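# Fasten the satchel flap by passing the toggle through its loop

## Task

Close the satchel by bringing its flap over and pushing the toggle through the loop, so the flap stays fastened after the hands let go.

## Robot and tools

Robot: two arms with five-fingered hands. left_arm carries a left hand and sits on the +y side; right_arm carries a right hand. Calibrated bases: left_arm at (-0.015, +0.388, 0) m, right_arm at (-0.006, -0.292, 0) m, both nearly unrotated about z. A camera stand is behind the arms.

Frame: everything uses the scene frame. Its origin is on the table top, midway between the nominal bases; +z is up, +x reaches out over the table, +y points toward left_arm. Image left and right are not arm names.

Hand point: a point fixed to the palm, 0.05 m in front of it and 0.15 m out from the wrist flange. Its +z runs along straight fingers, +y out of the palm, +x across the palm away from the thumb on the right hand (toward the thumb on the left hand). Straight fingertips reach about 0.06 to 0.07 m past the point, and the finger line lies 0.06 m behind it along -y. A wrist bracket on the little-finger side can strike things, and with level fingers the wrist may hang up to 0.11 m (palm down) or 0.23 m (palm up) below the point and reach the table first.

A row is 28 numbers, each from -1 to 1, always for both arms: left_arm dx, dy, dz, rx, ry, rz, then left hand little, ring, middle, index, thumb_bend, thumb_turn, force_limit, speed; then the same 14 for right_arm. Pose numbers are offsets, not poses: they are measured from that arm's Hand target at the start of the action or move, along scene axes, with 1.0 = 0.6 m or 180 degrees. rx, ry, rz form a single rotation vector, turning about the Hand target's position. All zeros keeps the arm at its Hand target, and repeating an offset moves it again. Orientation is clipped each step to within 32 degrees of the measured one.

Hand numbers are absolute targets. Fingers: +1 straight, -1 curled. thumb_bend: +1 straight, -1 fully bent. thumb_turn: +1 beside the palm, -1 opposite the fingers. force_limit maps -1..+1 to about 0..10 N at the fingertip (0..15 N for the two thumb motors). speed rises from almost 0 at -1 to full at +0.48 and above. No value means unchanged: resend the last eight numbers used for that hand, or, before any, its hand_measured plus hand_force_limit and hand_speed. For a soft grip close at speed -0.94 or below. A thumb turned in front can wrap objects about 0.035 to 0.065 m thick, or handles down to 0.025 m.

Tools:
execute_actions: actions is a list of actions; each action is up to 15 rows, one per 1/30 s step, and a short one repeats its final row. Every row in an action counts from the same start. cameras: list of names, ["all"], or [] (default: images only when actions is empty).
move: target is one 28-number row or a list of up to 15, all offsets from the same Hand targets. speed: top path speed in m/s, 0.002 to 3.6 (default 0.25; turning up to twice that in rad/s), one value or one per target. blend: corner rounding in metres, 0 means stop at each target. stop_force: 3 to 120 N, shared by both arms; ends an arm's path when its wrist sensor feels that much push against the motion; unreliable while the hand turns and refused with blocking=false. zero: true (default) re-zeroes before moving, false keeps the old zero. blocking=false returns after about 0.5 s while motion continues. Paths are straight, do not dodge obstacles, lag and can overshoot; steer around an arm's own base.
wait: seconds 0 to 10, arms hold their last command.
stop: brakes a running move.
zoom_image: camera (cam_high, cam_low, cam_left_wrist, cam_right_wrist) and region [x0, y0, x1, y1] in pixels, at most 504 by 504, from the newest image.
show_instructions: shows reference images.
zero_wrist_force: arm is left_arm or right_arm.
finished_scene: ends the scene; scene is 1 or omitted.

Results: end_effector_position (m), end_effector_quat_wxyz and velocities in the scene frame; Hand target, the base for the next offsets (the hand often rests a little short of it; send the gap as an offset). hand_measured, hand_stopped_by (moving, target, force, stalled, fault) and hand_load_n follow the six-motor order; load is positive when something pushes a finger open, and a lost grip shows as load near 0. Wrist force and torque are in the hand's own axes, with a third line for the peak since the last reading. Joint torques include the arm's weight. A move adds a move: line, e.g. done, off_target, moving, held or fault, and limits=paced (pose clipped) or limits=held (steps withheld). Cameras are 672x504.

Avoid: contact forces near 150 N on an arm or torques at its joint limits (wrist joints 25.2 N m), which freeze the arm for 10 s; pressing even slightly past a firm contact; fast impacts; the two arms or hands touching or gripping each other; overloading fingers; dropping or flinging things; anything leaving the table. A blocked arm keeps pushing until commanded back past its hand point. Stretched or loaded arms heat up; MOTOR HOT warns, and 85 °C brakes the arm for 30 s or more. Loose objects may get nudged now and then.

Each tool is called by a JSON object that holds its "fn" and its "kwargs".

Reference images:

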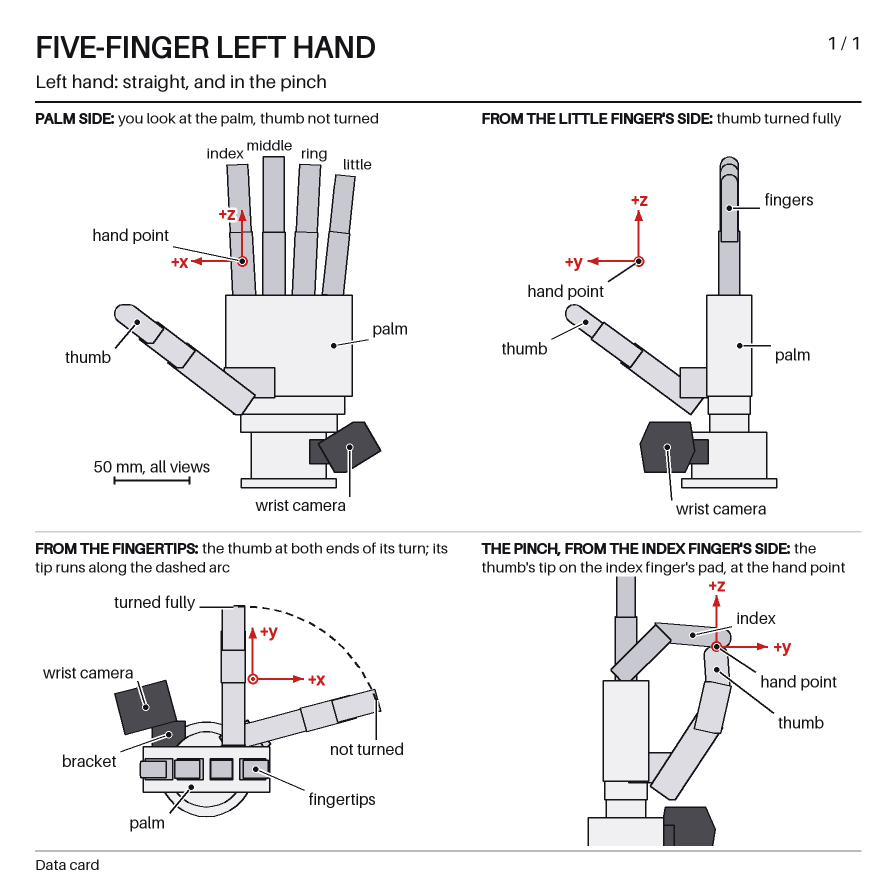

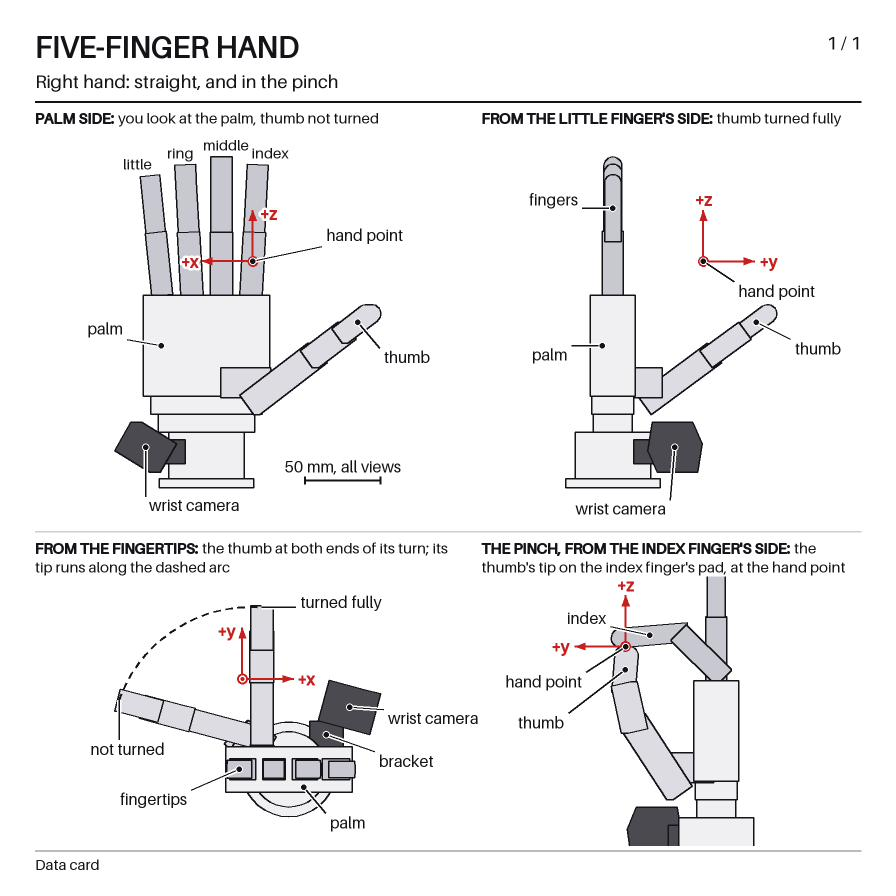

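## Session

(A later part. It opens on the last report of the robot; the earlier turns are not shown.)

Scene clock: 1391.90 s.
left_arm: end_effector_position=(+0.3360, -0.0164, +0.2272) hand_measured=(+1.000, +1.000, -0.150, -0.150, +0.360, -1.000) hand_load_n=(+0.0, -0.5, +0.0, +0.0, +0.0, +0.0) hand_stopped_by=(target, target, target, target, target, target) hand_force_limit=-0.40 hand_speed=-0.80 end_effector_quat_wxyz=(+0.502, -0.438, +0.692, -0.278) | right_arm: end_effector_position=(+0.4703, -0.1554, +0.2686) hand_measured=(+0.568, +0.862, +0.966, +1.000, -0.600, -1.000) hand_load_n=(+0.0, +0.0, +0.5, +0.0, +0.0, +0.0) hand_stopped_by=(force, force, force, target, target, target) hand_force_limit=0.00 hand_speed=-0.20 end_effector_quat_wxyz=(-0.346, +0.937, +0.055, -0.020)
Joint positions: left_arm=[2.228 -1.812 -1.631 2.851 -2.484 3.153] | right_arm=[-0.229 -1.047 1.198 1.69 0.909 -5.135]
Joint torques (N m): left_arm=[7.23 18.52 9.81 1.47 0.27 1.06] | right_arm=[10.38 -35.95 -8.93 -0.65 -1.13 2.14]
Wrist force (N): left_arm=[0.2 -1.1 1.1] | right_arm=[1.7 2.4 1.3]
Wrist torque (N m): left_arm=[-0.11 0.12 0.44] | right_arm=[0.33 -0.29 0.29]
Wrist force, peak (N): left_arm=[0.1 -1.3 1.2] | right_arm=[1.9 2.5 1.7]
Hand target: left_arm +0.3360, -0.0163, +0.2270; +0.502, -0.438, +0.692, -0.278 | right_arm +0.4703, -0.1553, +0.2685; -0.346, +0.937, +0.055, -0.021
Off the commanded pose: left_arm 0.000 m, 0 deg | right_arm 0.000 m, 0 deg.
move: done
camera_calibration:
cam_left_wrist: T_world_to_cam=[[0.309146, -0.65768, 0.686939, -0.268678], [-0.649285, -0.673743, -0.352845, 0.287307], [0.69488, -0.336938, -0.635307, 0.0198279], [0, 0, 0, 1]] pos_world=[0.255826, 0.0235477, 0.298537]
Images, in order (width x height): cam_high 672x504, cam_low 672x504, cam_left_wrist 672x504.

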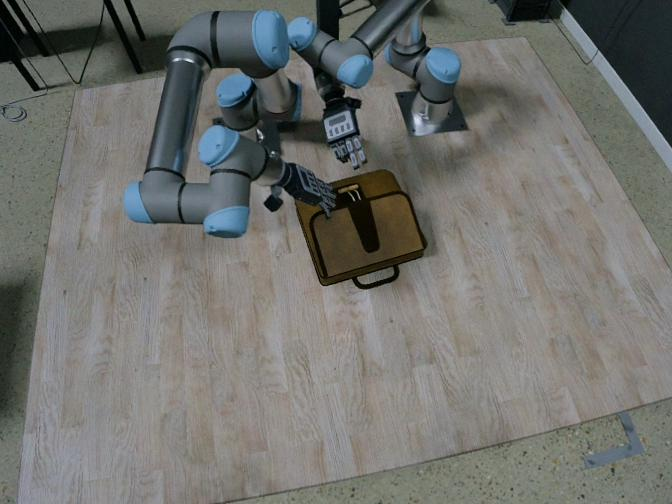

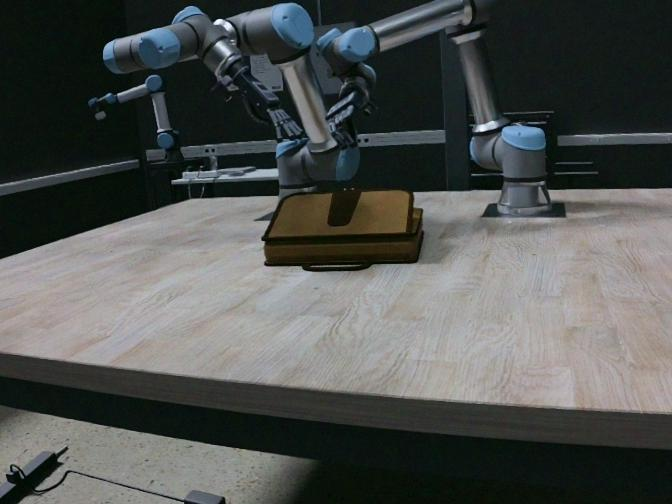

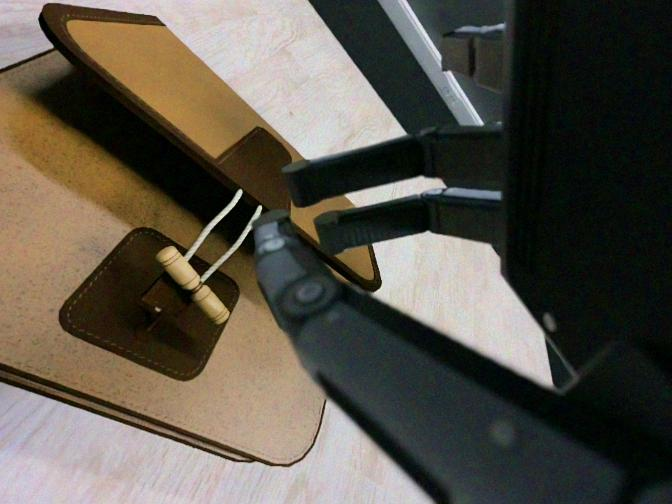

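{"fn": "zoom_image", "kwargs": {"camera": "cam_left_wrist", "region": [125, 230, 245, 350]}}

{"fn": "zoom_image", "kwargs": {"camera": "cam_high", "region": [332, 178, 372, 208]}}

{"fn": "zoom_image", "kwargs": {"camera": "cam_low", "region": [300, 170, 400, 230]}}

Scaled by 4.200.

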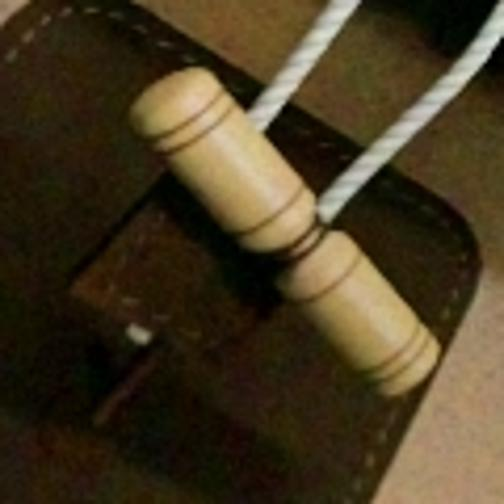

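Scaled by 12.600.

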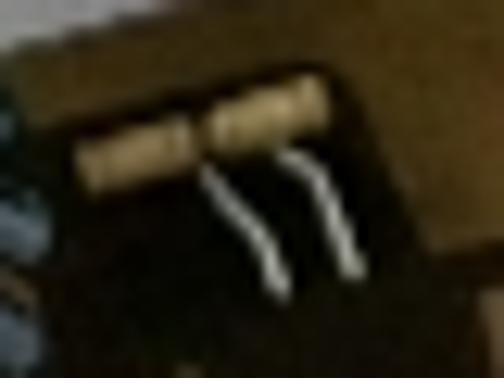

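Scaled by 5.040.

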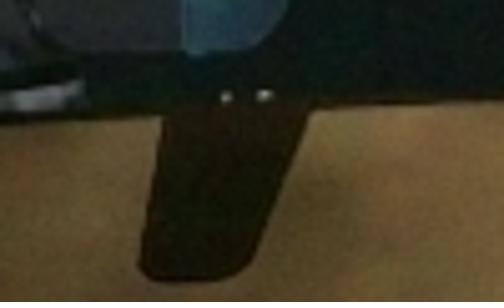

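{"fn": "move", "kwargs": {"target": [-0.118,0.02,-0.11,0,0,0,1,1,-0.15,-0.15,0.36,-1,-0.4,-0.8,0.0,-0.2,0.03,0,0,0,-1,-1,-1,1,-0.6,-1,0,-0.2], "speed": 0.12, "cameras": ["cam_high","cam_low","cam_left_wrist"]}}

{"fn": "zoom_image", "kwargs": {"camera": "cam_left_wrist", "region": [150, 100, 350, 280]}}

{"fn": "zoom_image", "kwargs": {"camera": "cam_high", "region": [332, 178, 372, 208]}}

Scene clock: 1402.80 s.
left_arm: end_effector_position=(+0.2652, -0.0043, +0.1609) hand_measured=(+1.000, +1.000, -0.150, -0.150, +0.360, -1.000) hand_load_n=(+0.0, +0.0, +0.0, +0.0, +0.0, +0.5) hand_stopped_by=(target, target, target, target, target, target) hand_force_limit=-0.40 hand_speed=-0.80 end_effector_quat_wxyz=(+0.502, -0.438, +0.692, -0.278) | right_arm: end_effector_position=(+0.4703, -0.2753, +0.2865) hand_measured=(+0.568, +0.862, +0.966, +1.000, -0.600, -1.000) hand_load_n=(+0.0, +0.0, +0.0, +0.0, +0.0, +0.0) hand_stopped_by=(force, force, force, target, target, target) hand_force_limit=0.00 hand_speed=-0.20 end_effector_quat_wxyz=(-0.346, +0.937, +0.055, -0.021)
Joint positions: left_arm=[2.096 -1.833 -1.807 2.932 -2.589 3.013] | right_arm=[-0.453 -1.039 1.177 1.855 0.986 -5.394]
Joint torques (N m): left_arm=[3.99 37.22 26.3 -3.44 1.93 1.48] | right_arm=[2.92 -48.85 -3.53 0.3 -2.87 0.81]
Wrist force (N): left_arm=[0.1 -0.9 1.1] | right_arm=[1.8 2.3 1.1]
Wrist torque (N m): left_arm=[-0.11 0.11 0.30] | right_arm=[0.32 -0.28 0.13]
Wrist force, peak (N): left_arm=[0.0 -2.0 1.1] | right_arm=[1.6 3.2 0.1]
Hand target: left_arm +0.2652, -0.0043, +0.1610; +0.502, -0.438, +0.692, -0.278 | right_arm +0.4703, -0.2753, +0.2865; -0.346, +0.937, +0.055, -0.021
Off the commanded pose: left_arm 0.000 m, 0 deg | right_arm 0.000 m, 0 deg.
move: done
camera_calibration:
cam_left_wrist: T_world_to_cam=[[0.30928, -0.658069, 0.686506, -0.193366], [-0.649526, -0.673459, -0.352943, 0.226187], [0.694595, -0.336746, -0.635721, 0.0310837], [0, 0, 0, 1]] pos_world=[0.185128, 0.0355468, 0.232338]
Images, in order (width x height): cam_high 672x504, cam_low 672x504, cam_left_wrist 672x504.

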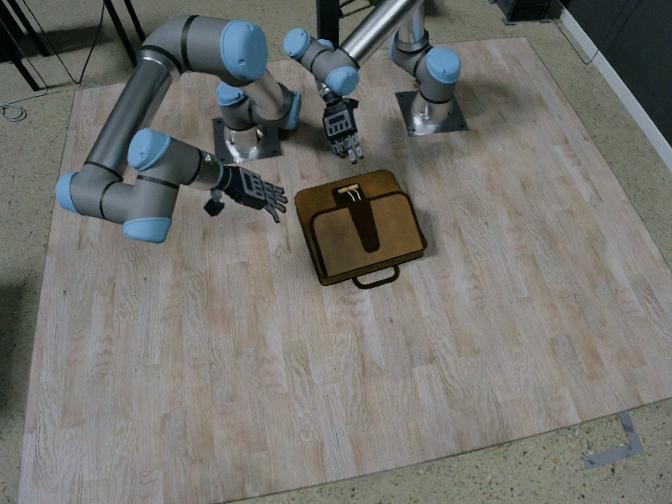

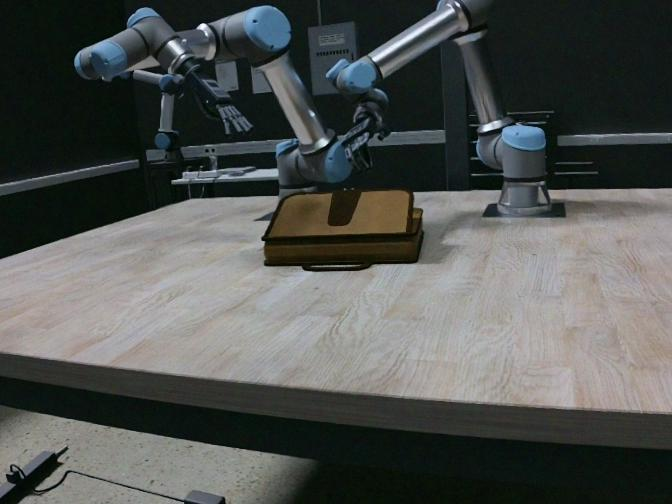

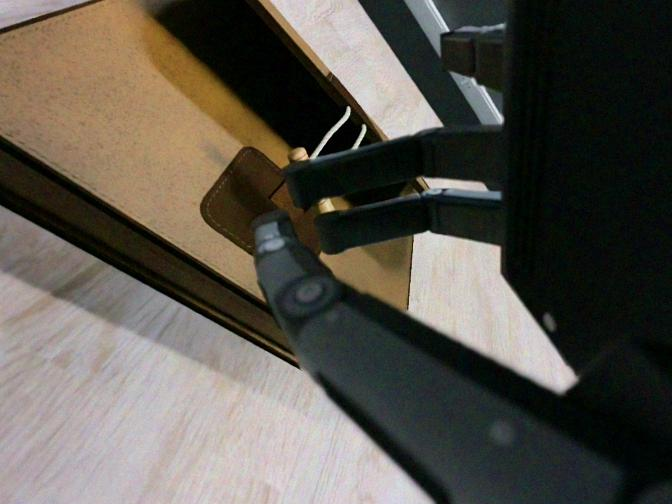

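Scaled by 2.520.

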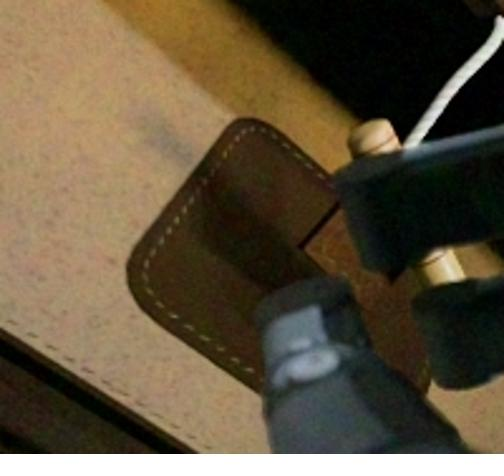

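Scaled by 12.600.

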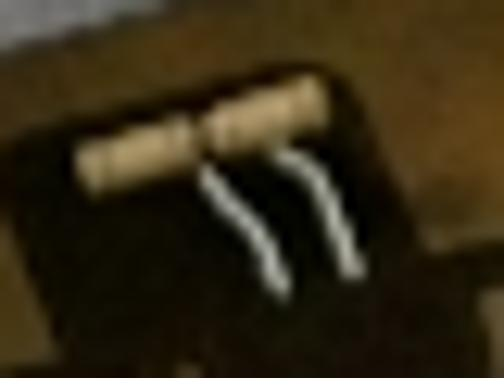

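{"fn": "execute_actions", "kwargs": {"actions": [], "cameras": ["cam_right_wrist"]}}

Scene clock: 1418.27 s.
left_arm: end_effector_position=(+0.2652, -0.0043, +0.1610) hand_measured=(+1.000, +1.000, -0.150, -0.150, +0.360, -1.000) hand_load_n=(+0.0, +0.0, +0.0, +0.0, +0.0, +0.0) hand_stopped_by=(target, target, target, target, target, target) hand_force_limit=-0.40 hand_speed=-0.80 end_effector_quat_wxyz=(+0.502, -0.438, +0.692, -0.278) | right_arm: end_effector_position=(+0.4703, -0.2753, +0.2865) hand_measured=(+0.568, +0.862, +0.966, +1.000, -0.600, -1.000) hand_load_n=(+0.0, +0.0, +0.0, +0.0, +0.0, +0.0) hand_stopped_by=(force, force, force, target, target, target) hand_force_limit=0.00 hand_speed=-0.20 end_effector_quat_wxyz=(-0.346, +0.937, +0.055, -0.021)
Joint positions: left_arm=[2.096 -1.833 -1.807 2.932 -2.589 3.013] | right_arm=[-0.453 -1.039 1.178 1.855 0.986 -5.395]
Joint velocities: within noise
Joint torques (N m): left_arm=[7.13 37.46 28.32 -3.33 1.76 -1.45] | right_arm=[-6.86 -48.84 -4.47 2.95 -2.78 -1.13]
Motor temperatures (°C): left_arm=[25 27 32 27 33 32] | right_arm=[25 27 23 28 29 32]
Wrist force (N): left_arm=[0.0 -0.7 1.0] | right_arm=[1.9 2.4 1.1]
Wrist torque (N m): left_arm=[-0.06 0.13 0.28] | right_arm=[0.33 -0.31 0.13]
Wrist force, peak (N): left_arm=[0.2 -1.1 1.1] | right_arm=[1.9 2.6 1.1]
Hand target: left_arm +0.2652, -0.0043, +0.1610; +0.502, -0.438, +0.692, -0.278 | right_arm +0.4703, -0.2753, +0.2865; -0.346, +0.937, +0.055, -0.021
Off the commanded pose: left_arm 0.000 m, 0 deg | right_arm 0.000 m, 0 deg.
camera_calibration:
cam_right_wrist: T_world_to_cam=[[0.297404, -0.724787, -0.621478, -0.162723], [-0.780394, -0.559542, 0.279103, 0.13779], [-0.550033, 0.401991, -0.732029, 0.690174], [0, 0, 0, 1]] pos_world=[0.535543, -0.318284, 0.365642]
Images, in order (width x height): cam_right_wrist 672x504.

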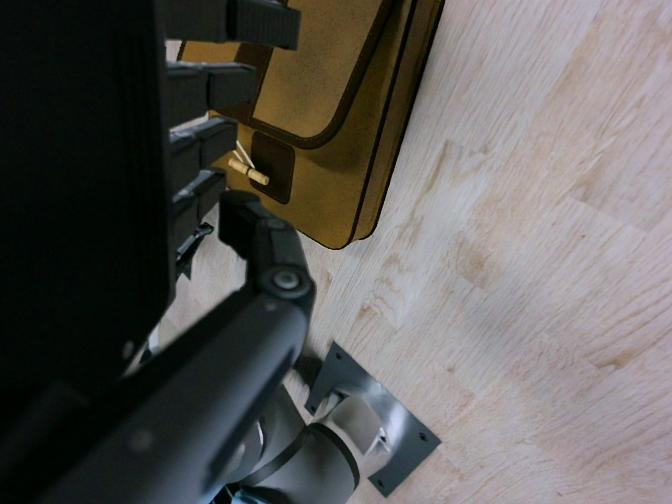

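{"fn": "zoom_image", "kwargs": {"camera": "cam_right_wrist", "region": [200, 110, 310, 220]}}

Scaled by 4.582.

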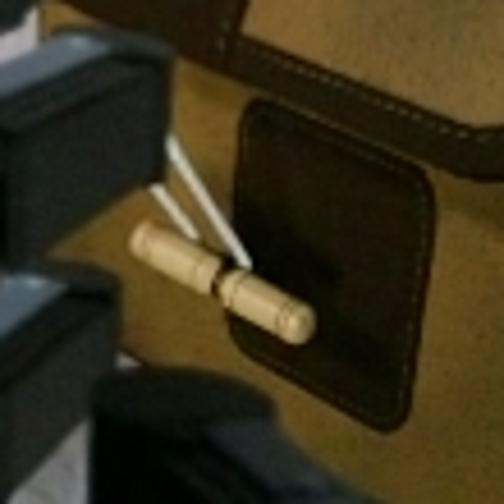

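{"fn": "move", "kwargs": {"target": [0,0,0,0,0,0,1,1,1,1,1,1,-0.4,0.2,0,0,0,0,0,0,-1,-1,-1,1,-0.6,-1,0,-0.2], "speed": 0.12, "cameras": ["cam_left_wrist"]}}

{"fn": "zoom_image", "kwargs": {"camera": "cam_left_wrist", "region": [250, 140, 370, 260]}}

Scene clock: 1443.77 s.
left_arm: end_effector_position=(+0.2652, -0.0043, +0.1610) hand_measured=(+1.000, +1.000, +1.000, +1.000, +1.000, +1.000) hand_load_n=(+0.0, +0.0, +0.0, -0.5, +0.0, +0.0) hand_stopped_by=(target, target, target, target, target, target) hand_force_limit=-0.40 hand_speed=0.20 end_effector_quat_wxyz=(+0.502, -0.438, +0.692, -0.278) | right_arm: end_effector_position=(+0.4703, -0.2753, +0.2865) hand_measured=(+0.568, +0.862, +0.966, +1.000, -0.600, -1.000) hand_load_n=(+0.0, +0.0, +0.0, +0.0, +0.0, +0.0) hand_stopped_by=(force, force, force, target, target, target) hand_force_limit=0.00 hand_speed=-0.20 end_effector_quat_wxyz=(-0.346, +0.937, +0.055, -0.021)
Joint positions: left_arm=[2.096 -1.833 -1.807 2.932 -2.589 3.013] | right_arm=[-0.453 -1.039 1.178 1.855 0.986 -5.395]
Joint torques (N m): left_arm=[4.49 36.49 21.58 -2.08 1.63 -1.5] | right_arm=[-5.86 -48.46 -4.34 3.91 -2.66 -0.97]
Wrist force (N): left_arm=[0.1 -0.7 0.9] | right_arm=[1.9 2.3 1.1]
Wrist torque (N m): left_arm=[-0.07 0.10 0.31] | right_arm=[0.32 -0.29 0.13]
Wrist force, peak (N): left_arm=[0.4 -1.2 1.1] | right_arm=[1.8 2.6 1.4]
Hand target: left_arm +0.2652, -0.0043, +0.1610; +0.502, -0.438, +0.692, -0.278 | right_arm +0.4703, -0.2753, +0.2865; -0.346, +0.937, +0.055, -0.021
Off the commanded pose: left_arm 0.000 m, 0 deg | right_arm 0.000 m, 0 deg.
move: done
camera_calibration:
cam_left_wrist: T_world_to_cam=[[0.309272, -0.657902, 0.68667, -0.193476], [-0.649452, -0.673579, -0.35285, 0.226191], [0.694667, -0.336832, -0.635595, 0.0311078], [0, 0, 0, 1]] pos_world=[0.185127, 0.0355472, 0.232437]
Images, in order (width x height): cam_left_wrist 672x504.

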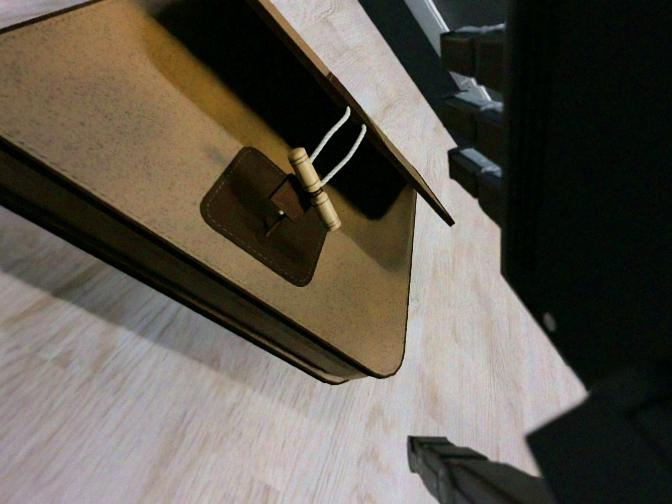

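Scaled by 4.200.

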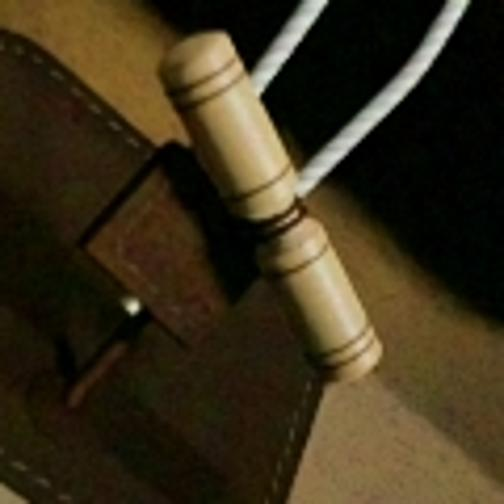

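{"fn": "move", "kwargs": {"target": [0,0,0,0,0,0,1,1,1,1,1,1,-0.4,0.2,-0.025,0.2,-0.14,0.139,0,0,1,1,1,1,1,1,0,0.2], "speed": 0.12, "cameras": ["cam_right_wrist"]}}

Scene clock: 1470.07 s.
left_arm: end_effector_position=(+0.2652, -0.0043, +0.1610) hand_measured=(+1.000, +1.000, +1.000, +1.000, +1.000, +1.000) hand_load_n=(+0.0, +0.0, +0.0, +0.0, +0.0, +0.0) hand_stopped_by=(target, target, target, target, target, target) hand_force_limit=-0.40 hand_speed=0.20 end_effector_quat_wxyz=(+0.502, -0.438, +0.692, -0.278) | right_arm: end_effector_position=(+0.4552, -0.1553, +0.2024) hand_measured=(+1.000, +1.000, +1.000, +1.000, +1.000, +1.000) hand_load_n=(+0.0, +0.0, +0.0, +0.0, +0.0, +0.0) hand_stopped_by=(target, target, target, target, target, target) hand_force_limit=0.00 hand_speed=0.20 end_effector_quat_wxyz=(-0.540, +0.839, +0.058, -0.008)
Joint positions: left_arm=[2.096 -1.833 -1.807 2.932 -2.589 3.013] | right_arm=[-0.403 -0.973 1.572 1.753 0.627 -5.652]
Joint torques (N m): left_arm=[-6.3 33.06 8.43 0.79 1.92 -1.17] | right_arm=[-9.27 -49.1 -30.61 4.59 0.93 2.15]
Wrist force (N): left_arm=[0.2 -0.9 0.9] | right_arm=[2.4 1.8 2.3]
Wrist torque (N m): left_arm=[-0.10 0.09 0.32] | right_arm=[0.17 -0.42 0.10]
Wrist force, peak (N): left_arm=[0.2 -1.0 1.1] | right_arm=[2.2 2.1 2.8]
Hand target: left_arm +0.2652, -0.0043, +0.1610; +0.502, -0.438, +0.692, -0.278 | right_arm +0.4553, -0.1553, +0.2025; -0.540, +0.839, +0.058, -0.008
Off the commanded pose: left_arm 0.000 m, 0 deg | right_arm 0.000 m, 0 deg.
move: done
camera_calibration:
cam_right_wrist: T_world_to_cam=[[0.297429, -0.393924, -0.86969, -0.0219054], [-0.78031, -0.62518, 0.0163118, 0.259672], [-0.550138, 0.673776, -0.493329, 0.566045], [0, 0, 0, 1]] pos_world=[0.520543, -0.227675, 0.25596]
Images, in order (width x height): cam_right_wrist 672x504.

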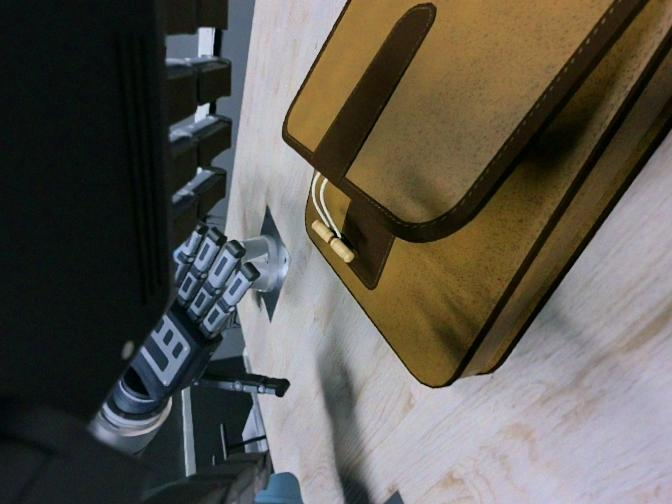

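{"fn": "zoom_image", "kwargs": {"camera": "cam_right_wrist", "region": [300, 165, 400, 295]}}

Scaled by 3.877.

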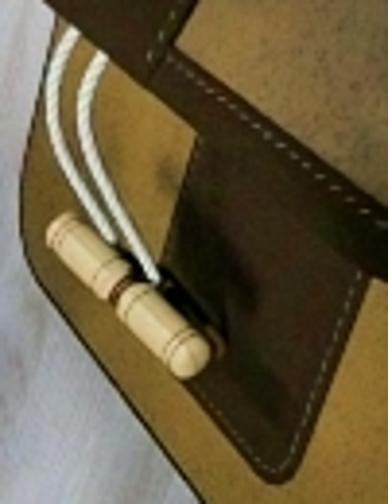

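{"fn": "move", "kwargs": {"target": [-0.02,0.1,0.12,0,0,0,1,1,1,1,1,1,-0.4,0.2,0.0,-0.2,0.15,0,0,0,1,1,1,1,1,1,0,0.2], "speed": 0.15, "cameras": ["all"]}}

{"fn": "zoom_image", "kwargs": {"camera": "cam_high", "region": [320, 170, 400, 240]}}

Scene clock: 1488.00 s.
left_arm: end_effector_position=(+0.2532, +0.0557, +0.2329) hand_measured=(+1.000, +1.000, +1.000, +1.000, +1.000, +1.000) hand_load_n=(+0.0, +0.0, +0.0, +0.0, +0.0, +0.0) hand_stopped_by=(target, target, target, target, target, target) hand_force_limit=-0.40 hand_speed=0.20 end_effector_quat_wxyz=(+0.502, -0.438, +0.692, -0.278) | right_arm: end_effector_position=(+0.4553, -0.2753, +0.2925) hand_measured=(+1.000, +1.000, +1.000, +1.000, +1.000, +1.000) hand_load_n=(+0.0, +0.0, +0.0, +0.0, +0.0, +0.0) hand_stopped_by=(target, target, target, target, target, target) hand_force_limit=0.00 hand_speed=0.20 end_effector_quat_wxyz=(-0.540, +0.840, +0.058, -0.008)
Joint positions: left_arm=[2.151 -1.604 -1.866 2.815 -2.546 3.076] | right_arm=[-0.613 -1.028 1.433 2.108 0.786 -5.862]
Joint torques (N m): left_arm=[-9.71 15.14 28.54 1.37 -3.13 -1.71] | right_arm=[4.48 -34.59 -3.08 2 -2.3 1.35]
Wrist force (N): left_arm=[0.2 -0.9 0.9] | right_arm=[2.3 1.7 2.2]
Wrist torque (N m): left_arm=[-0.05 0.11 0.45] | right_arm=[0.17 -0.44 0.15]
Wrist force, peak (N): left_arm=[0.1 -1.1 1.4] | right_arm=[2.6 2.2 3.5]
Hand target: left_arm +0.2532, +0.0557, +0.2330; +0.502, -0.438, +0.692, -0.278 | right_arm +0.4553, -0.2753, +0.2925; -0.540, +0.839, +0.058, -0.008
Off the commanded pose: left_arm 0.000 m, 0 deg | right_arm 0.000 m, 0 deg.
move: done
camera_calibration:
cam_left_wrist: T_world_to_cam=[[0.309368, -0.657978, 0.686554, -0.199636], [-0.649484, -0.673548, -0.35285, 0.284185], [0.694595, -0.336746, -0.635721, 0.105395], [0, 0, 0, 1]] pos_world=[0.173127, 0.095547, 0.304338]
cam_right_wrist: T_world_to_cam=[[0.2976, -0.39408, -0.86956, 0.00895434], [-0.780431, -0.625033, 0.0161651, 0.183284], [-0.549874, 0.673821, -0.493562, 0.691374], [0, 0, 0, 1]] pos_world=[0.520544, -0.347775, 0.34606]

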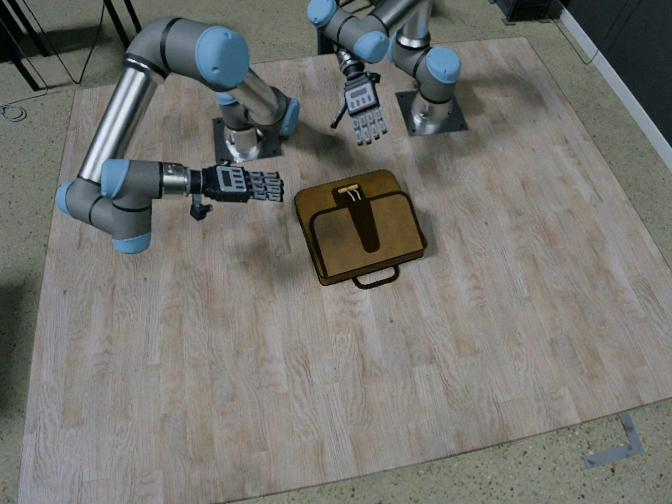

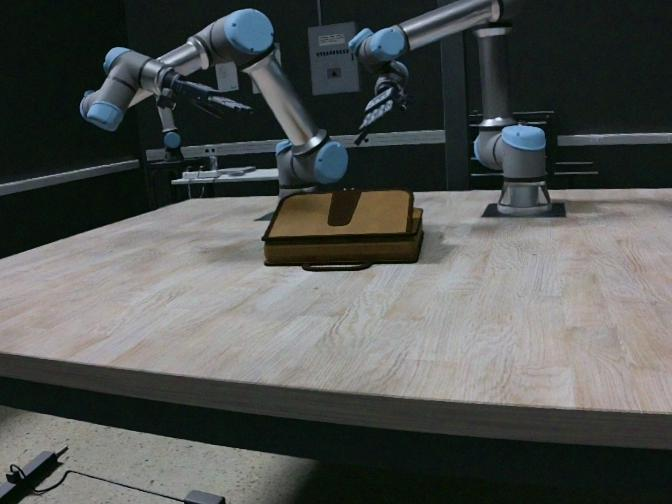

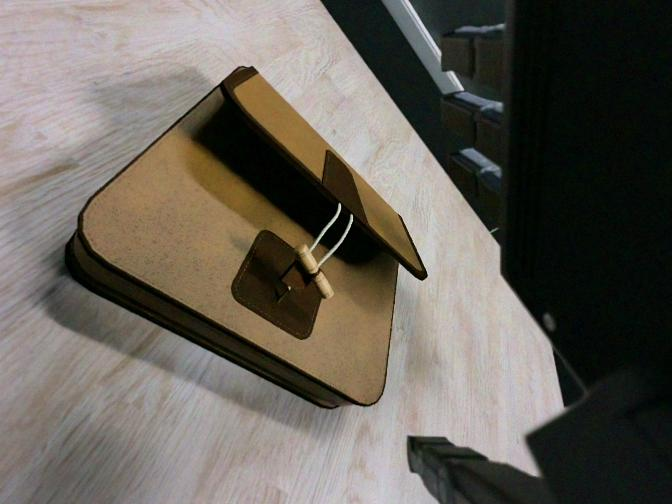

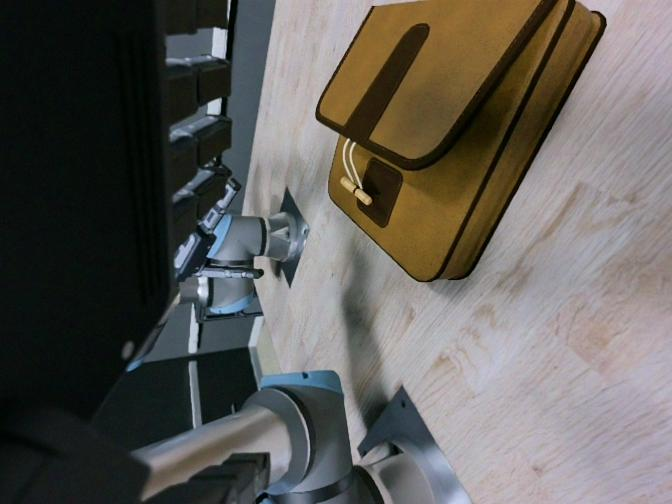

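Scaled by 6.300.

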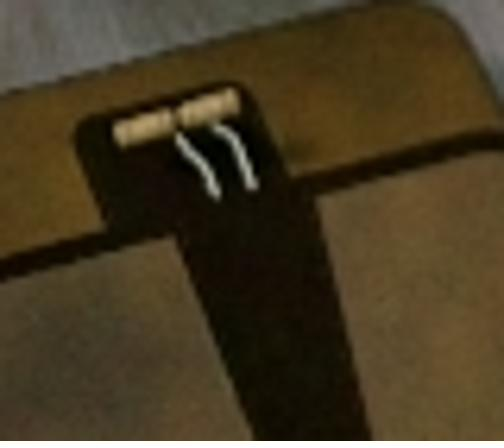

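{"fn": "zoom_image", "kwargs": {"camera": "cam_right_wrist", "region": [325, 130, 405, 235]}}

{"fn": "zoom_image", "kwargs": {"camera": "cam_left_wrist", "region": [230, 190, 370, 330]}}

Scaled by 4.800.

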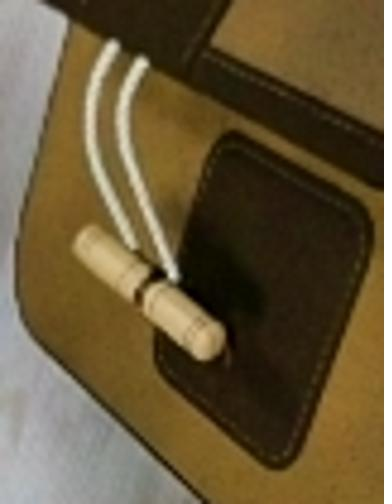

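Scaled by 3.600.

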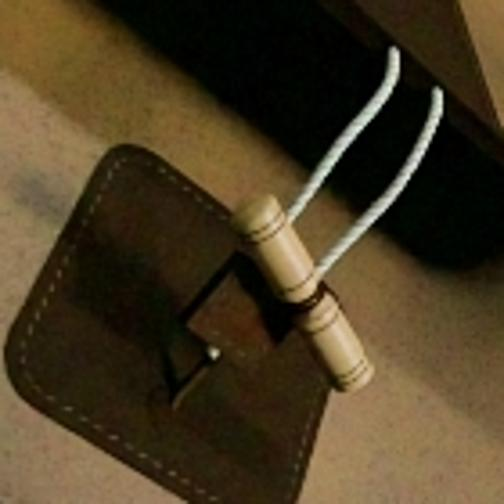

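{"fn": "move", "kwargs": {"target": [0,0,0,0,0,0,1,1,1,1,1,1,-0.4,0.2,-0.1388,0.2,-0.25,0.0820,-0.0182,-0.1381,1,1,1,1,1,1,0,0.2], "speed": 0.12, "cameras": ["cam_right_wrist","cam_high"]}}

Scene clock: 1512.90 s.
left_arm: end_effector_position=(+0.2532, +0.0557, +0.2330) hand_measured=(+1.000, +1.000, +1.000, +1.000, +1.000, +1.000) hand_load_n=(+0.0, +0.0, +0.0, +0.0, +0.0, +0.0) hand_stopped_by=(target, target, target, target, target, target) hand_force_limit=-0.40 hand_speed=0.20 end_effector_quat_wxyz=(+0.502, -0.438, +0.692, -0.278) | right_arm: end_effector_position=(+0.3720, -0.1554, +0.1425) hand_measured=(+1.000, +1.000, +1.000, +1.000, +1.000, +1.000) hand_load_n=(+0.0, +0.0, +0.0, +0.0, +0.0, -0.5) hand_stopped_by=(target, target, target, target, target, target) hand_force_limit=0.00 hand_speed=0.20 end_effector_quat_wxyz=(-0.630, +0.756, -0.108, +0.139)
Joint positions: left_arm=[2.151 -1.604 -1.866 2.815 -2.546 3.076] | right_arm=[-0.713 -1.028 2.256 1.441 0.376 -5.915]
Joint torques (N m): left_arm=[-9.18 8.18 27.81 1.38 -3.25 -1.79] | right_arm=[9.91 -30.33 -11.21 1.58 0.36 2]
Wrist force (N): left_arm=[0.1 -0.9 0.9] | right_arm=[2.4 1.5 2.8]
Wrist torque (N m): left_arm=[-0.05 0.13 0.44] | right_arm=[0.09 -0.47 0.22]
Wrist force, peak (N): left_arm=[0.1 -1.2 1.2] | right_arm=[1.7 2.4 3.1]
Hand target: left_arm +0.2532, +0.0557, +0.2330; +0.502, -0.438, +0.692, -0.278 | right_arm +0.3720, -0.1553, +0.1425; -0.630, +0.756, -0.108, +0.139
Off the commanded pose: left_arm 0.000 m, 0 deg | right_arm 0.000 m, 0 deg.
move: done
camera_calibration:
cam_right_wrist: T_world_to_cam=[[0.203791, -0.26651, -0.942041, 0.0155861], [-0.964251, -0.221116, -0.14604, 0.350016], [-0.169379, 0.938126, -0.302044, 0.362981], [0, 0, 0, 1]] pos_world=[0.395808, -0.258974, 0.175435]
Images, in order (width x height): cam_high 672x504, cam_right_wrist 672x504.

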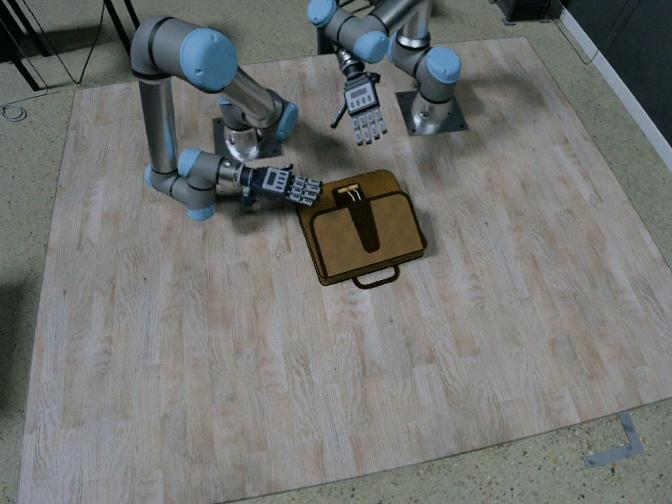

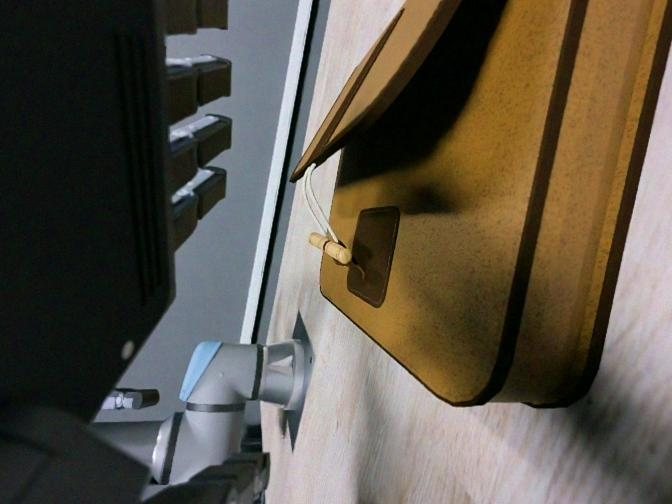

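{"fn": "zoom_image", "kwargs": {"camera": "cam_right_wrist", "region": [295, 155, 405, 295]}}

{"fn": "zoom_image", "kwargs": {"camera": "cam_right_wrist", "region": [320, 220, 380, 290]}}

Scaled by 3.600.

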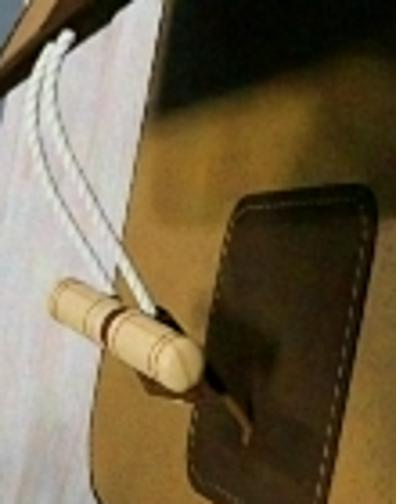

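Scaled by 7.200.

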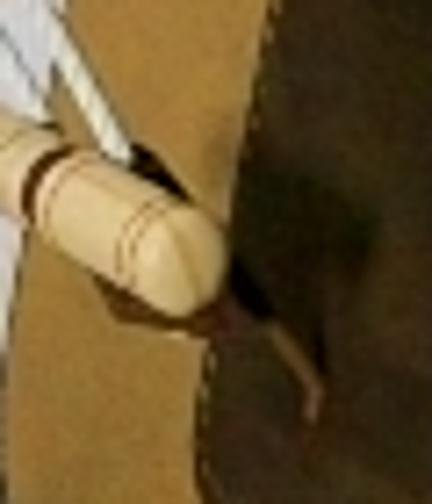

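{"fn": "zoom_image", "kwargs": {"camera": "cam_right_wrist", "region": [312, 222, 348, 258]}}

Scaled by 14.000.

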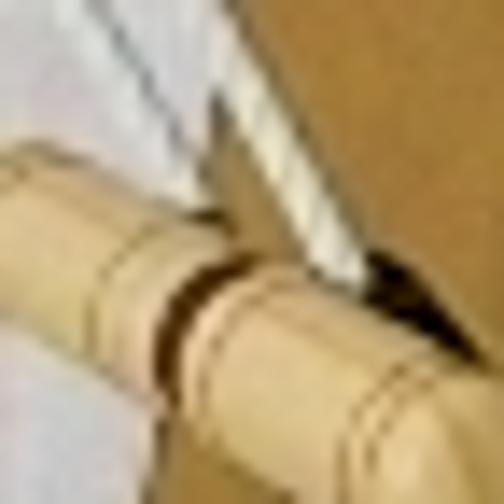

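{"fn": "move", "kwargs": {"target": [[-0.03,0.17,0.05,0,0,0,1,1,1,1,1,1,-0.4,0.2,0.0467,-0.075,0.2125,-0.2305,-0.0101,0.2927,1,1,1,1,1,1,0,0.2],[-0.03,0.17,0.05,0,0,0,1,1,1,1,1,1,-0.4,0.2,0.0167,0.1838,0.1,-0.2305,-0.0101,0.2927,1,1,1,1,1,1,0,0.2]], "speed": 0.15, "blend": 0.03, "cameras": ["cam_right_wrist","cam_high"]}}

Scene clock: 1546.77 s.
left_arm: end_effector_position=(+0.2352, +0.1577, +0.2630) hand_measured=(+1.000, +1.000, +1.000, +1.000, +1.000, +1.000) hand_load_n=(+0.0, +0.0, +0.0, +0.0, +0.0, +0.0) hand_stopped_by=(target, target, target, target, target, target) hand_force_limit=-0.40 hand_speed=0.20 end_effector_quat_wxyz=(+0.502, -0.438, +0.692, -0.278) | right_arm: end_effector_position=(+0.3821, -0.0451, +0.2025) hand_measured=(+1.000, +1.000, +1.000, +1.000, +1.000, +1.000) hand_load_n=(+0.0, +0.0, -0.5, +0.0, +0.0, -0.5) hand_stopped_by=(target, target, target, target, target, target) hand_force_limit=0.00 hand_speed=0.20 end_effector_quat_wxyz=(-0.329, +0.890, +0.295, -0.109)
Joint positions: left_arm=[2.326 -1.267 -2.054 2.791 -2.401 3.234] | right_arm=[0.062 -1.032 1.388 1.643 0.989 -5.405]
Joint torques (N m): left_arm=[-9.19 -4.42 30.69 1.07 -3.13 -1.67] | right_arm=[3.19 -45.32 -2.57 4.15 0.83 -0.04]
Wrist force (N): left_arm=[0.0 -1.1 0.8] | right_arm=[1.7 2.3 1.1]
Wrist torque (N m): left_arm=[-0.09 0.16 0.30] | right_arm=[0.31 -0.27 0.30]
Wrist force, peak (N): left_arm=[0.1 -1.4 1.2] | right_arm=[2.5 1.6 2.9]
Hand target: left_arm +0.2352, +0.1577, +0.2630; +0.502, -0.438, +0.692, -0.278 | right_arm +0.3820, -0.0450, +0.2025; -0.329, +0.890, +0.295, -0.109
Off the commanded pose: left_arm 0.000 m, 0 deg | right_arm 0.000 m, 0 deg.
move: done
camera_calibration:
cam_right_wrist: T_world_to_cam=[[0.620218, -0.478605, -0.621504, -0.134119], [-0.395913, -0.874973, 0.278701, 0.060264], [-0.677187, 0.073206, -0.73216, 0.521462], [0, 0, 0, 1]] pos_world=[0.46017, -0.049635, 0.281642]
Images, in order (width x height): cam_high 672x504, cam_right_wrist 672x504.

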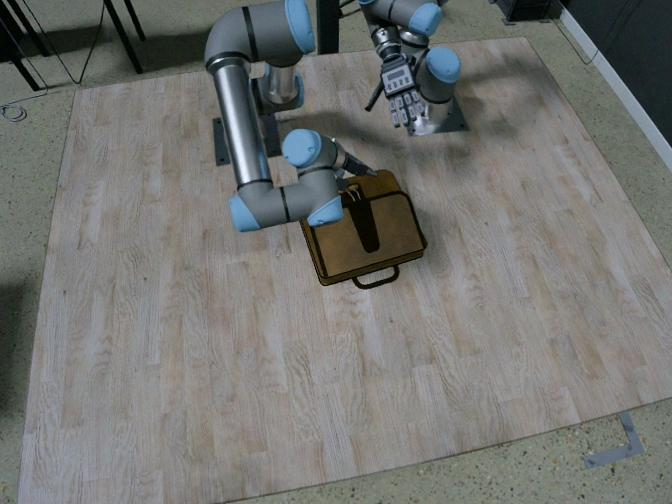

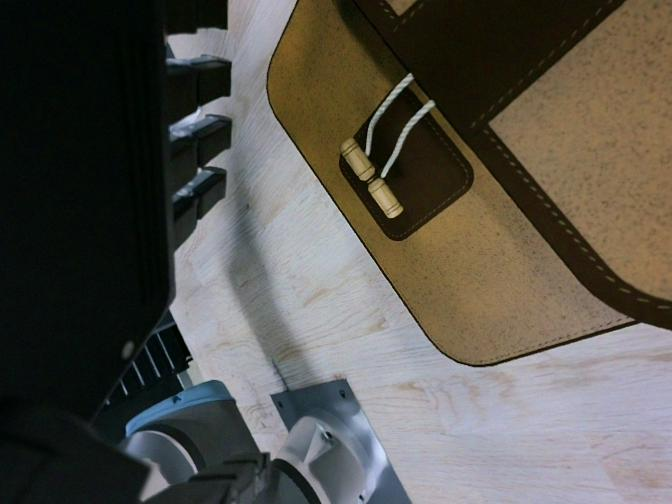

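{"fn": "zoom_image", "kwargs": {"camera": "cam_right_wrist", "region": [325, 60, 445, 230]}}

{"fn": "zoom_image", "kwargs": {"camera": "cam_right_wrist", "region": [350, 140, 410, 200]}}

Scaled by 2.965.

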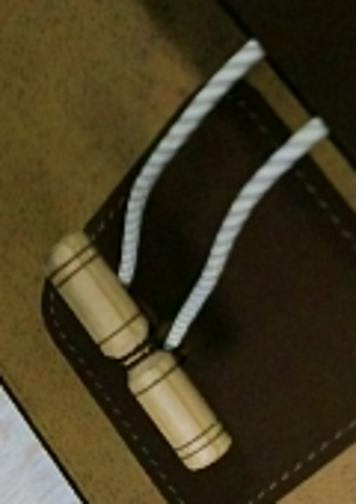

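Scaled by 8.400.

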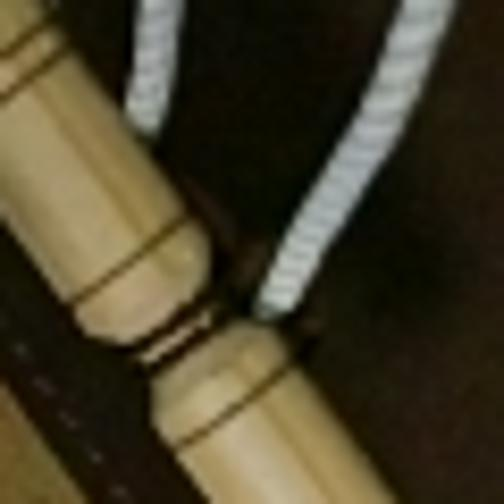

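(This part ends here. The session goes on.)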